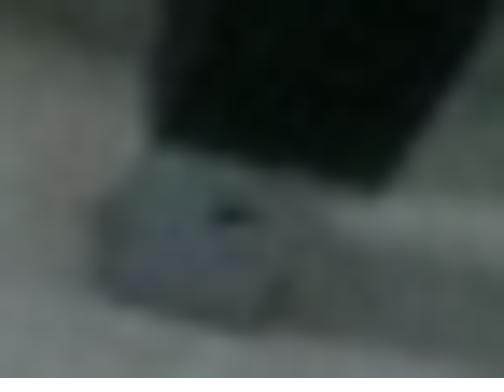

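Call:
{"method": "execute_actions", "body": {
  "actions": [
    [[0,0,-0.0040,0,0,0,1,-0.35,0.35,0.35,-1,-1,0.3,-0.94,0,0,0,0,0,0,-1,-1,-1,-1,-1,-1,0,-0.8]]
  ]
}}

Call:
{"method": "execute_actions", "body": {
  "actions": [
    [[0.0008,-0.0002,0,0,0,0,1,-0.35,0.35,0.35,-1,-1,0.3,-0.94,0,0,0,0,0,0,-1,-1,-1,-1,-1,-1,0,-0.8]]
  ]
}}

Call:
{"method": "execute_actions", "body": {
  "actions": [
    [[0.0008,-0.0002,0,0,0,0,1,-0.35,0.35,0.35,-1,-1,0.3,-0.94,0,0,0,0,0,0,-1,-1,-1,-1,-1,-1,0,-0.8]]
  ]
}}

Scene clock: 3081.70 s.
left_arm: end_effector_position=(+0.6918, -0.1030, +0.0448) hand_measured=(+1.000, -0.352, +0.200, +0.150, -1.000, -1.000) hand_load_n=(+0.0, +9.5, +3.0, +5.5, +0.0, +0.0) hand_stopped_by=(target, target, force, force, target, target) hand_force_limit=0.30 hand_speed=-0.94 end_effector_quat_wxyz=(-0.569, +0.815, -0.081, +0.077) | right_arm: end_effector_position=(+1.0755, +0.5099, +0.3616) hand_measured=(-1.000, -1.000, -1.000, -1.000, -1.000, -1.000) hand_load_n=(+0.0, +0.0, +0.0, +0.0, +0.0, +0.0) hand_stopped_by=(target, target, target, target, target, target) hand_force_limit=0.00 hand_speed=-0.80 end_effector_quat_wxyz=(+0.059, +0.833, -0.550, +0.006)
Joint positions: left_arm=[-0.846 -1.168 2.393 -1.787 5.591 3.558] | right_arm=[0.277 -0.627 0.736 1.545 1.657 -3.266]
Joint torques (N m): left_arm=[-23.9 -95.4 -17.23 -6.63 -1.07 -1.34] | right_arm=[7.99 -265.29 -87.57 10.54 5.69 0.03]
Wrist force (N): left_arm=[-1.0 -2.0 4.0] | right_arm=[0.6 0.8 0.8]
Wrist torque (N m): left_arm=[-0.65 0.54 0.19] | right_arm=[0.10 -0.08 0.09]
Wrist force, peak (N): left_arm=[-3.5 -1.2 4.8] | right_arm=[0.0 0.9 1.5]
Hand target: left_arm +0.6918, -0.1030, +0.0448; -0.569, +0.815, -0.081, +0.077 | right_arm +1.0755, +0.5099, +0.3616; +0.059, +0.833, -0.550, +0.006
Off the commanded pose: left_arm 0.000 m, 0 deg | right_arm 0.000 m, 0 deg.
Step readings (end_effector_position of left_arm | right_arm):
0: (+0.6918, -0.1030, +0.0472) | (+1.0755, +0.5099, +0.3616)
1: (+0.6918, -0.1030, +0.0472) | (+1.0755, +0.5099, +0.3616)
2: (+0.6918, -0.1030, +0.0469) | (+1.0755, +0.5099, +0.3616)
4: (+0.6919, -0.1031, +0.0462) | (+1.0755, +0.5099, +0.3616)
8: (+0.6919, -0.1031, +0.0453) | (+1.0755, +0.5099, +0.3616)
15: (+0.6918, -0.1030, +0.0449) | (+1.0755, +0.5099, +0.3616)

Scene clock: 3082.40 s.
left_arm: end_effector_position=(+0.6923, -0.1031, +0.0448) hand_measured=(+1.000, -0.352, +0.200, +0.150, -1.000, -1.000) hand_load_n=(+0.0, +8.5, +3.5, +5.5, +0.0, +0.0) hand_stopped_by=(target, target, force, force, target, target) hand_force_limit=0.30 hand_speed=-0.94 end_effector_quat_wxyz=(-0.569, +0.815, -0.081, +0.077) | right_arm: end_effector_position=(+1.0755, +0.5099, +0.3616) hand_measured=(-1.000, -1.000, -1.000, -1.000, -1.000, -1.000) hand_load_n=(+0.0, -0.5, +0.0, +0.0, +0.0, +0.0) hand_stopped_by=(target, target, target, target, target, target) hand_force_limit=0.00 hand_speed=-0.80 end_effector_quat_wxyz=(+0.059, +0.833, -0.550, +0.006)
Joint positions: left_arm=[-0.846 -1.168 2.392 -1.787 5.591 3.558] | right_arm=[0.277 -0.627 0.736 1.545 1.657 -3.266]
Joint torques (N m): left_arm=[15.64 -96.74 -61.99 -0.4 7.94 3.7] | right_arm=[11.88 -266.52 -87.49 10.08 5.9 -0.09]
Wrist force (N): left_arm=[-5.5 -2.1 4.6] | right_arm=[0.6 0.7 1.1]
Wrist torque (N m): left_arm=[-0.62 0.55 0.22] | right_arm=[0.07 -0.09 0.09]
Wrist force, peak (N): left_arm=[-5.7 -2.3 4.9] | right_arm=[0.4 0.9 1.2]
Hand target: left_arm +0.6923, -0.1031, +0.0448; -0.569, +0.815, -0.081, +0.077 | right_arm +1.0755, +0.5099, +0.3616; +0.059, +0.833, -0.550, +0.006
Off the commanded pose: left_arm 0.000 m, 0 deg | right_arm 0.000 m, 0 deg.
Step readings (end_effector_position of left_arm | right_arm):
0: (+0.6918, -0.1030, +0.0448) | (+1.0755, +0.5099, +0.3616)
1: (+0.6918, -0.1030, +0.0448) | (+1.0755, +0.5099, +0.3616)
2: (+0.6918, -0.1030, +0.0448) | (+1.0755, +0.5099, +0.3616)
4: (+0.6918, -0.1029, +0.0447) | (+1.0755, +0.5099, +0.3616)
8: (+0.6920, -0.1030, +0.0447) | (+1.0755, +0.5099, +0.3616)
15: (+0.6922, -0.1031, +0.0448) | (+1.0755, +0.5099, +0.3616)

Scene clock: 3083.10 s.
left_arm: end_effector_position=(+0.6927, -0.1032, +0.0448) hand_measured=(+1.000, -0.352, +0.200, +0.150, -1.000, -1.000) hand_load_n=(+0.0, +8.5, +3.5, +5.5, +0.0, +0.0) hand_stopped_by=(target, target, force, force, target, target) hand_force_limit=0.30 hand_speed=-0.94 end_effector_quat_wxyz=(-0.569, +0.815, -0.081, +0.077) | right_arm: end_effector_position=(+1.0755, +0.5099, +0.3616) hand_measured=(-1.000, -1.000, -1.000, -1.000, -1.000, -1.000) hand_load_n=(+0.0, +0.0, +0.0, +0.0, +0.0, -0.5) hand_stopped_by=(target, target, target, target, target, target) hand_force_limit=0.00 hand_speed=-0.80 end_effector_quat_wxyz=(+0.059, +0.833, -0.550, +0.006)
Joint positions: left_arm=[-0.845 -1.168 2.392 -1.787 5.592 3.559] | right_arm=[0.277 -0.627 0.736 1.545 1.657 -3.266]
Joint torques (N m): left_arm=[19.43 -96.43 -61.63 0 8.31 3.77] | right_arm=[13.35 -264.84 -88 10.42 5.41 0.37]
Wrist force (N): left_arm=[-6.2 -2.3 4.5] | right_arm=[0.5 0.3 1.1]
Wrist torque (N m): left_arm=[-0.68 0.53 0.25] | right_arm=[0.00 -0.08 0.06]
Wrist force, peak (N): left_arm=[-7.2 -2.4 4.7] | right_arm=[0.6 0.8 1.4]
Hand target: left_arm +0.6927, -0.1032, +0.0448; -0.569, +0.815, -0.081, +0.077 | right_arm +1.0755, +0.5099, +0.3616; +0.059, +0.833, -0.550, +0.006
Off the commanded pose: left_arm 0.000 m, 0 deg | right_arm 0.000 m, 0 deg.
Step readings (end_effector_position of left_arm | right_arm):
0: (+0.6923, -0.1031, +0.0448) | (+1.0755, +0.5099, +0.3616)
1: (+0.6923, -0.1031, +0.0448) | (+1.0755, +0.5099, +0.3616)
2: (+0.6923, -0.1031, +0.0448) | (+1.0755, +0.5099, +0.3616)
4: (+0.6925, -0.1032, +0.0448) | (+1.0755, +0.5099, +0.3616)
8: (+0.6927, -0.1032, +0.0448) | (+1.0755, +0.5099, +0.3616)
15: (+0.6927, -0.1032, +0.0448) | (+1.0755, +0.5099, +0.3616)

Call:
{"method": "execute_actions", "body": {
  "actions": [
    [[-0.0147,0.0033,0,0,0,0,1,-0.35,0.35,0.35,-1,-1,0.3,-0.94,0,0,0,0,0,0,-1,-1,-1,-1,-1,-1,0,-0.8]]
  ]
}}

Call:
{"method": "execute_actions", "body": {
  "actions": [
    [[0.0030,0.0130,0,0,0,0,1,-0.35,0.35,0.35,-1,-1,0.3,-0.94,0,0,0,0,0,0,-1,-1,-1,-1,-1,-1,0,-0.8]]
  ]
}}

Call:
{"method": "execute_actions", "body": {
  "actions": [
    [[0.0049,-0.0011,0,0,0,0,1,-0.35,0.35,0.35,-1,-1,0.3,-0.94,0,0,0,0,0,0,-1,-1,-1,-1,-1,-1,0,-0.8]]
  ]
}}

Call:
{"method": "execute_actions", "body": {
  "actions": [
    [[0.0016,-0.0004,0,0,0,0,1,-0.35,0.35,0.35,-1,-1,0.3,-0.94,0,0,0,0,0,0,-1,-1,-1,-1,-1,-1,0,-0.8]]
  ]
}}

Scene clock: 3087.87 s.
left_arm: end_effector_position=(+0.6840, -0.1012, +0.0448) hand_measured=(+1.000, -0.352, +0.200, +0.150, -1.000, -1.000) hand_load_n=(+0.0, +8.5, +3.5, +5.5, +0.0, +0.0) hand_stopped_by=(target, target, force, force, target, target) hand_force_limit=0.30 hand_speed=-0.94 end_effector_quat_wxyz=(-0.569, +0.815, -0.081, +0.077) | right_arm: end_effector_position=(+1.0755, +0.5099, +0.3616) hand_measured=(-1.000, -1.000, -1.000, -1.000, -1.000, -1.000) hand_load_n=(+0.0, +0.0, +0.0, +0.0, +0.0, +0.0) hand_stopped_by=(target, target, target, target, target, target) hand_force_limit=0.00 hand_speed=-0.80 end_effector_quat_wxyz=(+0.059, +0.833, -0.550, +0.006)
Joint positions: left_arm=[-0.853 -1.173 2.403 -1.788 5.585 3.552] | right_arm=[0.277 -0.627 0.736 1.545 1.657 -3.266]
Joint torques (N m): left_arm=[-27.84 -142.63 -16.94 -5.91 -1.27 -1.96] | right_arm=[10.1 -262.61 -89.7 10.42 6.13 0.81]
Wrist force (N): left_arm=[-1.2 -0.6 4.9] | right_arm=[0.0 0.4 0.8]
Wrist torque (N m): left_arm=[-0.72 0.49 0.28] | right_arm=[0.04 0.01 0.04]
Wrist force, peak (N): left_arm=[-6.6 -2.4 4.9] | right_arm=[0.9 0.8 1.1]
Hand target: left_arm +0.6839, -0.1012, +0.0448; -0.569, +0.815, -0.081, +0.077 | right_arm +1.0755, +0.5099, +0.3616; +0.059, +0.833, -0.550, +0.006
Off the commanded pose: left_arm 0.000 m, 0 deg | right_arm 0.000 m, 0 deg.
Step readings (end_effector_position of left_arm | right_arm):
0: (+0.6927, -0.1032, +0.0448) | (+1.0755, +0.5099, +0.3616)
1: (+0.6927, -0.1032, +0.0448) | (+1.0755, +0.5099, +0.3616)
2: (+0.6921, -0.1031, +0.0448) | (+1.0755, +0.5099, +0.3616)
4: (+0.6886, -0.1023, +0.0448) | (+1.0755, +0.5099, +0.3616)
8: (+0.6854, -0.1015, +0.0447) | (+1.0755, +0.5099, +0.3616)
15: (+0.6841, -0.1013, +0.0448) | (+1.0755, +0.5099, +0.3616)

Scene clock: 3088.57 s.
left_arm: end_effector_position=(+0.6857, -0.0935, +0.0448) hand_measured=(+1.000, -0.352, +0.200, +0.150, -1.000, -1.000) hand_load_n=(-5.5, +10.0, +0.0, +9.5, -0.5, +0.0) hand_stopped_by=(target, target, force, force, target, target) hand_force_limit=0.30 hand_speed=-0.94 end_effector_quat_wxyz=(-0.569, +0.815, -0.081, +0.077) | right_arm: end_effector_position=(+1.0755, +0.5099, +0.3616) hand_measured=(-1.000, -1.000, -1.000, -1.000, -1.000, -1.000) hand_load_n=(+0.0, +0.0, +0.0, +0.0, +0.0, +0.0) hand_stopped_by=(target, target, target, target, target, target) hand_force_limit=0.00 hand_speed=-0.80 end_effector_quat_wxyz=(+0.059, +0.833, -0.550, +0.006)
Joint positions: left_arm=[-0.843 -1.174 2.408 -1.798 5.593 3.56] | right_arm=[0.277 -0.627 0.736 1.545 1.657 -3.266]
Joint torques (N m): left_arm=[14.23 -140.39 -15.18 -6.13 7.28 4.47] | right_arm=[10.16 -264.43 -86.43 9.8 5.76 0.43]
Wrist force (N): left_arm=[-1.9 -0.3 2.7] | right_arm=[0.5 0.6 1.1]
Wrist torque (N m): left_arm=[-0.78 0.56 0.15] | right_arm=[0.04 -0.08 0.07]
Wrist force, peak (N): left_arm=[-2.1 -0.5 4.8] | right_arm=[0.5 0.8 1.1]
Hand target: left_arm +0.6857, -0.0934, +0.0448; -0.569, +0.815, -0.081, +0.077 | right_arm +1.0755, +0.5099, +0.3616; +0.059, +0.833, -0.550, +0.006
Off the commanded pose: left_arm 0.000 m, 0 deg | right_arm 0.000 m, 0 deg.
Step readings (end_effector_position of left_arm | right_arm):
0: (+0.6840, -0.1012, +0.0448) | (+1.0755, +0.5099, +0.3616)
1: (+0.6839, -0.1012, +0.0448) | (+1.0755, +0.5099, +0.3616)
2: (+0.6841, -0.1003, +0.0448) | (+1.0755, +0.5099, +0.3616)
4: (+0.6847, -0.0976, +0.0448) | (+1.0755, +0.5099, +0.3616)
8: (+0.6854, -0.0947, +0.0448) | (+1.0755, +0.5099, +0.3616)
15: (+0.6857, -0.0936, +0.0448) | (+1.0755, +0.5099, +0.3616)

Scene clock: 3089.27 s.
left_arm: end_effector_position=(+0.6887, -0.0941, +0.0448) hand_measured=(+1.000, -0.352, +0.200, +0.150, -1.000, -1.000) hand_load_n=(-6.0, +10.5, +0.0, +10.0, +0.0, -0.5) hand_stopped_by=(target, target, force, force, target, target) hand_force_limit=0.30 hand_speed=-0.94 end_effector_quat_wxyz=(-0.569, +0.815, -0.081, +0.077) | right_arm: end_effector_position=(+1.0755, +0.5099, +0.3616) hand_measured=(-1.000, -1.000, -1.000, -1.000, -1.000, -1.000) hand_load_n=(+0.0, +0.0, +0.5, +0.0, +0.0, +0.5) hand_stopped_by=(target, target, target, target, target, target) hand_force_limit=0.00 hand_speed=-0.80 end_effector_quat_wxyz=(+0.059, +0.833, -0.550, +0.006)
Joint positions: left_arm=[-0.841 -1.173 2.404 -1.798 5.595 3.563] | right_arm=[0.277 -0.627 0.736 1.545 1.657 -3.266]
Joint torques (N m): left_arm=[19.2 -93.56 -57.51 0.44 7.66 4.94] | right_arm=[11.09 -265.86 -89.81 10.03 5.34 -0.04]
Wrist force (N): left_arm=[-4.4 -0.4 2.1] | right_arm=[0.4 0.4 1.5]
Wrist torque (N m): left_arm=[-0.76 0.63 -0.12] | right_arm=[0.00 -0.09 0.06]
Wrist force, peak (N): left_arm=[-4.7 -0.3 2.3] | right_arm=[0.4 0.4 1.5]
Hand target: left_arm +0.6887, -0.0941, +0.0448; -0.569, +0.815, -0.081, +0.077 | right_arm +1.0755, +0.5099, +0.3616; +0.059, +0.833, -0.550, +0.006
Off the commanded pose: left_arm 0.000 m, 0 deg | right_arm 0.000 m, 0 deg.
Step readings (end_effector_position of left_arm | right_arm):
0: (+0.6857, -0.0935, +0.0448) | (+1.0755, +0.5099, +0.3616)
1: (+0.6857, -0.0935, +0.0448) | (+1.0755, +0.5099, +0.3616)
2: (+0.6859, -0.0934, +0.0448) | (+1.0755, +0.5099, +0.3616)
4: (+0.6870, -0.0936, +0.0448) | (+1.0755, +0.5099, +0.3616)
8: (+0.6881, -0.0939, +0.0448) | (+1.0755, +0.5099, +0.3616)
15: (+0.6886, -0.0941, +0.0448) | (+1.0755, +0.5099, +0.3616)

Scene clock: 3089.97 s.
left_arm: end_effector_position=(+0.6896, -0.0943, +0.0448) hand_measured=(+1.000, -0.352, +0.200, +0.150, -1.000, -1.000) hand_load_n=(-6.0, +11.0, +0.0, +10.5, -0.5, +0.0) hand_stopped_by=(target, target, force, force, target, target) hand_force_limit=0.30 hand_speed=-0.94 end_effector_quat_wxyz=(-0.569, +0.815, -0.081, +0.077) | right_arm: end_effector_position=(+1.0755, +0.5099, +0.3616) hand_measured=(-1.000, -1.000, -1.000, -1.000, -1.000, -1.000) hand_load_n=(+0.0, +0.0, +0.0, +0.0, +0.0, +0.0) hand_stopped_by=(target, target, target, target, target, target) hand_force_limit=0.00 hand_speed=-0.80 end_effector_quat_wxyz=(+0.059, +0.833, -0.550, +0.006)
Joint positions: left_arm=[-0.84 -1.172 2.403 -1.798 5.596 3.563] | right_arm=[0.277 -0.627 0.736 1.545 1.657 -3.266]
Joint torques (N m): left_arm=[21.33 -96.41 -59.01 1.37 7.9 5] | right_arm=[11.82 -263.93 -88.13 10.39 5.55 0.09]
Wrist force (N): left_arm=[-4.5 -0.7 2.3] | right_arm=[0.2 0.3 0.8]
Wrist torque (N m): left_arm=[-0.83 0.64 -0.11] | right_arm=[0.02 -0.02 0.05]
Wrist force, peak (N): left_arm=[-4.7 -0.5 2.5] | right_arm=[0.8 0.6 1.1]
Hand target: left_arm +0.6896, -0.0943, +0.0448; -0.569, +0.815, -0.081, +0.077 | right_arm +1.0755, +0.5099, +0.3616; +0.059, +0.833, -0.550, +0.006
Off the commanded pose: left_arm 0.000 m, 0 deg | right_arm 0.000 m, 0 deg.
Step readings (end_effector_position of left_arm | right_arm):
0: (+0.6887, -0.0941, +0.0448) | (+1.0755, +0.5099, +0.3616)
1: (+0.6887, -0.0941, +0.0448) | (+1.0755, +0.5099, +0.3616)
2: (+0.6888, -0.0941, +0.0448) | (+1.0755, +0.5099, +0.3616)
4: (+0.6891, -0.0942, +0.0448) | (+1.0755, +0.5099, +0.3616)
8: (+0.6895, -0.0943, +0.0448) | (+1.0755, +0.5099, +0.3616)
15: (+0.6896, -0.0943, +0.0448) | (+1.0755, +0.5099, +0.3616)

Call:
{"method": "execute_actions", "body": {
  "actions": [
    [[-0.0065,0.0015,0,0,0,0,1,-0.35,0.35,0.35,-1,-1,0.3,-0.94,0,0,0,0,0,0,-1,-1,-1,-1,-1,-1,0,-0.8]]
  ]
}}

Call:
{"method": "execute_actions", "body": {
  "actions": [
    [[-0.0015,-0.0065,0,0,0,0,1,-0.35,0.35,0.35,-1,-1,0.3,-0.94,0,0,0,0,0,0,-1,-1,-1,-1,-1,-1,0,-0.8]]
  ]
}}

Call:
{"method": "execute_actions", "body": {
  "actions": [
    [[-0.0015,-0.0065,0,0,0,0,1,-0.35,0.35,0.35,-1,-1,0.3,-0.94,0,0,0,0,0,0,-1,-1,-1,-1,-1,-1,0,-0.8]]
  ]
}}

Scene clock: 3099.37 s.
left_arm: end_effector_position=(+0.6857, -0.0934, +0.0448) hand_measured=(+1.000, -0.352, +0.200, +0.150, -1.000, -1.000) hand_load_n=(-2.5, +9.5, +0.0, +9.5, +0.0, +0.0) hand_stopped_by=(target, target, force, force, target, target) hand_force_limit=0.30 hand_speed=-0.94 end_effector_quat_wxyz=(-0.569, +0.815, -0.081, +0.077) | right_arm: end_effector_position=(+1.0755, +0.5099, +0.3616) hand_measured=(-1.000, -1.000, -1.000, -1.000, -1.000, -1.000) hand_load_n=(+0.0, +0.0, +0.0, +0.0, +0.0, +0.0) hand_stopped_by=(target, target, target, target, target, target) hand_force_limit=0.00 hand_speed=-0.80 end_effector_quat_wxyz=(+0.059, +0.833, -0.550, +0.006)
Joint positions: left_arm=[-0.843 -1.174 2.408 -1.798 5.593 3.56] | right_arm=[0.277 -0.627 0.736 1.545 1.657 -3.266]
Joint torques (N m): left_arm=[-26.37 -139.6 -16.03 -5.66 -1.54 -2.35] | right_arm=[9.54 -264.86 -87.65 9.87 5.73 0.32]
Wrist force (N): left_arm=[-1.2 0.0 2.7] | right_arm=[0.3 0.4 1.0]
Wrist torque (N m): left_arm=[-0.69 0.56 -0.17] | right_arm=[0.02 -0.05 0.06]
Wrist force, peak (N): left_arm=[-5.2 -0.1 1.9] | right_arm=[0.9 0.8 1.3]
Hand target: left_arm +0.6857, -0.0934, +0.0448; -0.569, +0.815, -0.081, +0.077 | right_arm +1.0755, +0.5099, +0.3616; +0.059, +0.833, -0.550, +0.006
Off the commanded pose: left_arm 0.000 m, 0 deg | right_arm 0.000 m, 0 deg.
Step readings (end_effector_position of left_arm | right_arm):
0: (+0.6896, -0.0943, +0.0448) | (+1.0755, +0.5099, +0.3616)
1: (+0.6896, -0.0943, +0.0448) | (+1.0755, +0.5099, +0.3616)
2: (+0.6893, -0.0943, +0.0448) | (+1.0755, +0.5099, +0.3616)
4: (+0.6880, -0.0940, +0.0448) | (+1.0755, +0.5099, +0.3616)
8: (+0.6864, -0.0936, +0.0448) | (+1.0755, +0.5099, +0.3616)
15: (+0.6858, -0.0934, +0.0448) | (+1.0755, +0.5099, +0.3616)

Scene clock: 3100.07 s.
left_arm: end_effector_position=(+0.6848, -0.0973, +0.0448) hand_measured=(+1.000, -0.352, +0.200, +0.150, -1.000, -1.000) hand_load_n=(+0.0, +7.5, +0.5, +8.0, -0.5, +0.0) hand_stopped_by=(target, target, force, force, target, target) hand_force_limit=0.30 hand_speed=-0.94 end_effector_quat_wxyz=(-0.569, +0.815, -0.081, +0.077) | right_arm: end_effector_position=(+1.0755, +0.5099, +0.3616) hand_measured=(-1.000, -1.000, -1.000, -1.000, -1.000, -1.000) hand_load_n=(+0.0, +0.0, +0.0, +0.0, +0.0, +0.0) hand_stopped_by=(target, target, target, target, target, target) hand_force_limit=0.00 hand_speed=-0.80 end_effector_quat_wxyz=(+0.059, +0.833, -0.550, +0.006)
Joint positions: left_arm=[-0.848 -1.174 2.405 -1.793 5.589 3.556] | right_arm=[0.277 -0.627 0.736 1.545 1.657 -3.266]
Joint torques (N m): left_arm=[-26.25 -93.71 -55.94 1.49 -1.6 -2.47] | right_arm=[9.84 -266.76 -89.54 10.51 5.01 0.31]
Wrist force (N): left_arm=[-2.7 -0.3 3.8] | right_arm=[0.3 0.7 0.8]
Wrist torque (N m): left_arm=[-0.65 0.57 -0.19] | right_arm=[0.08 -0.03 0.06]
Wrist force, peak (N): left_arm=[-3.0 -0.7 3.8] | right_arm=[0.6 0.5 1.4]
Hand target: left_arm +0.6848, -0.0973, +0.0448; -0.569, +0.815, -0.081, +0.077 | right_arm +1.0755, +0.5099, +0.3616; +0.059, +0.833, -0.550, +0.006
Off the commanded pose: left_arm 0.000 m, 0 deg | right_arm 0.000 m, 0 deg.
Step readings (end_effector_position of left_arm | right_arm):
0: (+0.6857, -0.0934, +0.0448) | (+1.0755, +0.5099, +0.3616)
1: (+0.6857, -0.0934, +0.0448) | (+1.0755, +0.5099, +0.3616)
2: (+0.6855, -0.0939, +0.0448) | (+1.0755, +0.5099, +0.3616)
4: (+0.6852, -0.0952, +0.0448) | (+1.0755, +0.5099, +0.3616)
8: (+0.6849, -0.0967, +0.0448) | (+1.0755, +0.5099, +0.3616)
15: (+0.6848, -0.0972, +0.0448) | (+1.0755, +0.5099, +0.3616)

Scene clock: 3100.77 s.
left_arm: end_effector_position=(+0.6839, -0.1012, +0.0448) hand_measured=(+1.000, -0.352, +0.200, +0.150, -1.000, -1.000) hand_load_n=(+1.0, +8.0, +3.0, +5.0, +0.0, +0.0) hand_stopped_by=(target, target, force, force, target, target) hand_force_limit=0.30 hand_speed=-0.94 end_effector_quat_wxyz=(-0.569, +0.815, -0.081, +0.077) | right_arm: end_effector_position=(+1.0755, +0.5099, +0.3616) hand_measured=(-1.000, -1.000, -1.000, -1.000, -1.000, -1.000) hand_load_n=(+0.0, +0.0, +0.0, +0.0, +0.0, +0.0) hand_stopped_by=(target, target, target, target, target, target) hand_force_limit=0.00 hand_speed=-0.80 end_effector_quat_wxyz=(+0.059, +0.833, -0.550, +0.006)
Joint positions: left_arm=[-0.853 -1.173 2.403 -1.788 5.585 3.552] | right_arm=[0.277 -0.627 0.736 1.545 1.657 -3.266]
Joint torques (N m): left_arm=[-28.5 -93.57 -58.23 1.12 -1.93 -2.03] | right_arm=[11.03 -262.9 -88.98 10.26 5.05 0.99]
Wrist force (N): left_arm=[-2.0 -1.0 4.8] | right_arm=[0.1 0.1 1.2]
Wrist torque (N m): left_arm=[-0.63 0.58 -0.28] | right_arm=[-0.03 -0.02 0.04]
Wrist force, peak (N): left_arm=[-2.5 -1.0 5.3] | right_arm=[0.6 0.9 1.1]
Hand target: left_arm +0.6839, -0.1012, +0.0448; -0.569, +0.815, -0.081, +0.077 | right_arm +1.0755, +0.5099, +0.3616; +0.059, +0.833, -0.550, +0.006
Off the commanded pose: left_arm 0.000 m, 0 deg | right_arm 0.000 m, 0 deg.
Step readings (end_effector_position of left_arm | right_arm):
0: (+0.6848, -0.0973, +0.0448) | (+1.0755, +0.5099, +0.3616)
1: (+0.6848, -0.0973, +0.0448) | (+1.0755, +0.5099, +0.3616)
2: (+0.6847, -0.0978, +0.0448) | (+1.0755, +0.5099, +0.3616)
4: (+0.6844, -0.0992, +0.0448) | (+1.0755, +0.5099, +0.3616)
8: (+0.6841, -0.1007, +0.0448) | (+1.0755, +0.5099, +0.3616)
15: (+0.6839, -0.1012, +0.0448) | (+1.0755, +0.5099, +0.3616)

Call:
{"method": "execute_actions", "body": {
  "actions": [
    [[0.0098,-0.0022,0,0,0,0,1,-0.35,0.35,0.35,-1,-1,0.3,-0.94,0,0,0,0,0,0,-1,-1,-1,-1,-1,-1,0,-0.8]]
  ]
}}

Call:
{"method": "execute_actions", "body": {
  "actions": [
    [[0.0016,-0.0004,0,0,0,0,1,-0.35,0.35,0.35,-1,-1,0.3,-0.94,0,0,0,0,0,0,-1,-1,-1,-1,-1,-1,0,-0.8]]
  ]
}}

Scene clock: 3116.10 s.
left_arm: end_effector_position=(+0.6898, -0.1026, +0.0448) hand_measured=(+1.000, -0.352, +0.200, +0.150, -1.000, -1.000) hand_load_n=(+1.0, +8.0, +3.0, +5.0, +0.0, +0.0) hand_stopped_by=(target, target, force, force, target, target) hand_force_limit=0.30 hand_speed=-0.94 end_effector_quat_wxyz=(-0.569, +0.815, -0.081, +0.077) | right_arm: end_effector_position=(+1.0755, +0.5099, +0.3616) hand_measured=(-1.000, -1.000, -1.000, -1.000, -1.000, -1.000) hand_load_n=(+0.0, +0.0, +0.0, +0.0, +0.0, +0.0) hand_stopped_by=(target, target, target, target, target, target) hand_force_limit=0.00 hand_speed=-0.80 end_effector_quat_wxyz=(+0.059, +0.833, -0.550, +0.006)
Joint positions: left_arm=[-0.848 -1.17 2.395 -1.787 5.589 3.557] | right_arm=[0.277 -0.627 0.736 1.545 1.657 -3.266]
Joint torques (N m): left_arm=[16.79 -97.68 -57.8 1.35 6.98 3.48] | right_arm=[9 -265.59 -87.77 10.29 5.01 0.07]
Wrist force (N): left_arm=[-2.4 -1.5 5.1] | right_arm=[0.3 0.4 1.0]
Wrist torque (N m): left_arm=[-0.69 0.59 -0.26] | right_arm=[0.02 -0.05 0.06]
Wrist force, peak (N): left_arm=[-4.1 -1.2 4.6] | right_arm=[0.1 0.9 1.2]
Hand target: left_arm +0.6898, -0.1026, +0.0448; -0.569, +0.815, -0.081, +0.077 | right_arm +1.0755, +0.5099, +0.3616; +0.059, +0.833, -0.550, +0.006
Off the commanded pose: left_arm 0.000 m, 0 deg | right_arm 0.000 m, 0 deg.
Step readings (end_effector_position of left_arm | right_arm):
0: (+0.6839, -0.1012, +0.0448) | (+1.0755, +0.5099, +0.3616)
1: (+0.6839, -0.1012, +0.0448) | (+1.0755, +0.5099, +0.3616)
2: (+0.6846, -0.1014, +0.0448) | (+1.0755, +0.5099, +0.3616)
4: (+0.6867, -0.1020, +0.0448) | (+1.0755, +0.5099, +0.3616)
8: (+0.6889, -0.1025, +0.0448) | (+1.0755, +0.5099, +0.3616)
15: (+0.6897, -0.1026, +0.0448) | (+1.0755, +0.5099, +0.3616)

Scene clock: 3116.80 s.
left_arm: end_effector_position=(+0.6908, -0.1028, +0.0448) hand_measured=(+1.000, -0.352, +0.200, +0.150, -1.000, -1.000) hand_load_n=(+0.5, +8.0, +3.5, +5.0, +0.0, +0.0) hand_stopped_by=(target, target, force, force, target, target) hand_force_limit=0.30 hand_speed=-0.94 end_effector_quat_wxyz=(-0.569, +0.815, -0.081, +0.077) | right_arm: end_effector_position=(+1.0755, +0.5099, +0.3616) hand_measured=(-1.000, -1.000, -1.000, -1.000, -1.000, -1.000) hand_load_n=(+0.5, +0.0, +0.0, +0.0, +0.0, +0.0) hand_stopped_by=(target, target, target, target, target, target) hand_force_limit=0.00 hand_speed=-0.80 end_effector_quat_wxyz=(+0.059, +0.833, -0.550, +0.006)
Joint positions: left_arm=[-0.847 -1.169 2.394 -1.787 5.59 3.557] | right_arm=[0.277 -0.627 0.736 1.545 1.657 -3.266]
Joint torques (N m): left_arm=[17.36 -95.42 -58.64 0.98 6.62 3.37] | right_arm=[6.31 -264.24 -86.54 10.21 5.98 0.57]
Wrist force (N): left_arm=[-2.8 -1.2 5.0] | right_arm=[0.2 0.6 1.0]
Wrist torque (N m): left_arm=[-0.61 0.58 -0.28] | right_arm=[0.05 -0.02 0.06]
Wrist force, peak (N): left_arm=[-2.7 -1.8 5.2] | right_arm=[0.2 0.9 1.1]
Hand target: left_arm +0.6908, -0.1028, +0.0448; -0.569, +0.815, -0.081, +0.077 | right_arm +1.0755, +0.5099, +0.3616; +0.059, +0.833, -0.550, +0.006
Off the commanded pose: left_arm 0.000 m, 0 deg | right_arm 0.000 m, 0 deg.
Step readings (end_effector_position of left_arm | right_arm):
0: (+0.6898, -0.1026, +0.0448) | (+1.0755, +0.5099, +0.3616)
1: (+0.6898, -0.1026, +0.0448) | (+1.0755, +0.5099, +0.3616)
2: (+0.6899, -0.1026, +0.0448) | (+1.0755, +0.5099, +0.3616)
4: (+0.6903, -0.1027, +0.0448) | (+1.0755, +0.5099, +0.3616)
8: (+0.6906, -0.1028, +0.0448) | (+1.0755, +0.5099, +0.3616)
15: (+0.6907, -0.1028, +0.0448) | (+1.0755, +0.5099, +0.3616)


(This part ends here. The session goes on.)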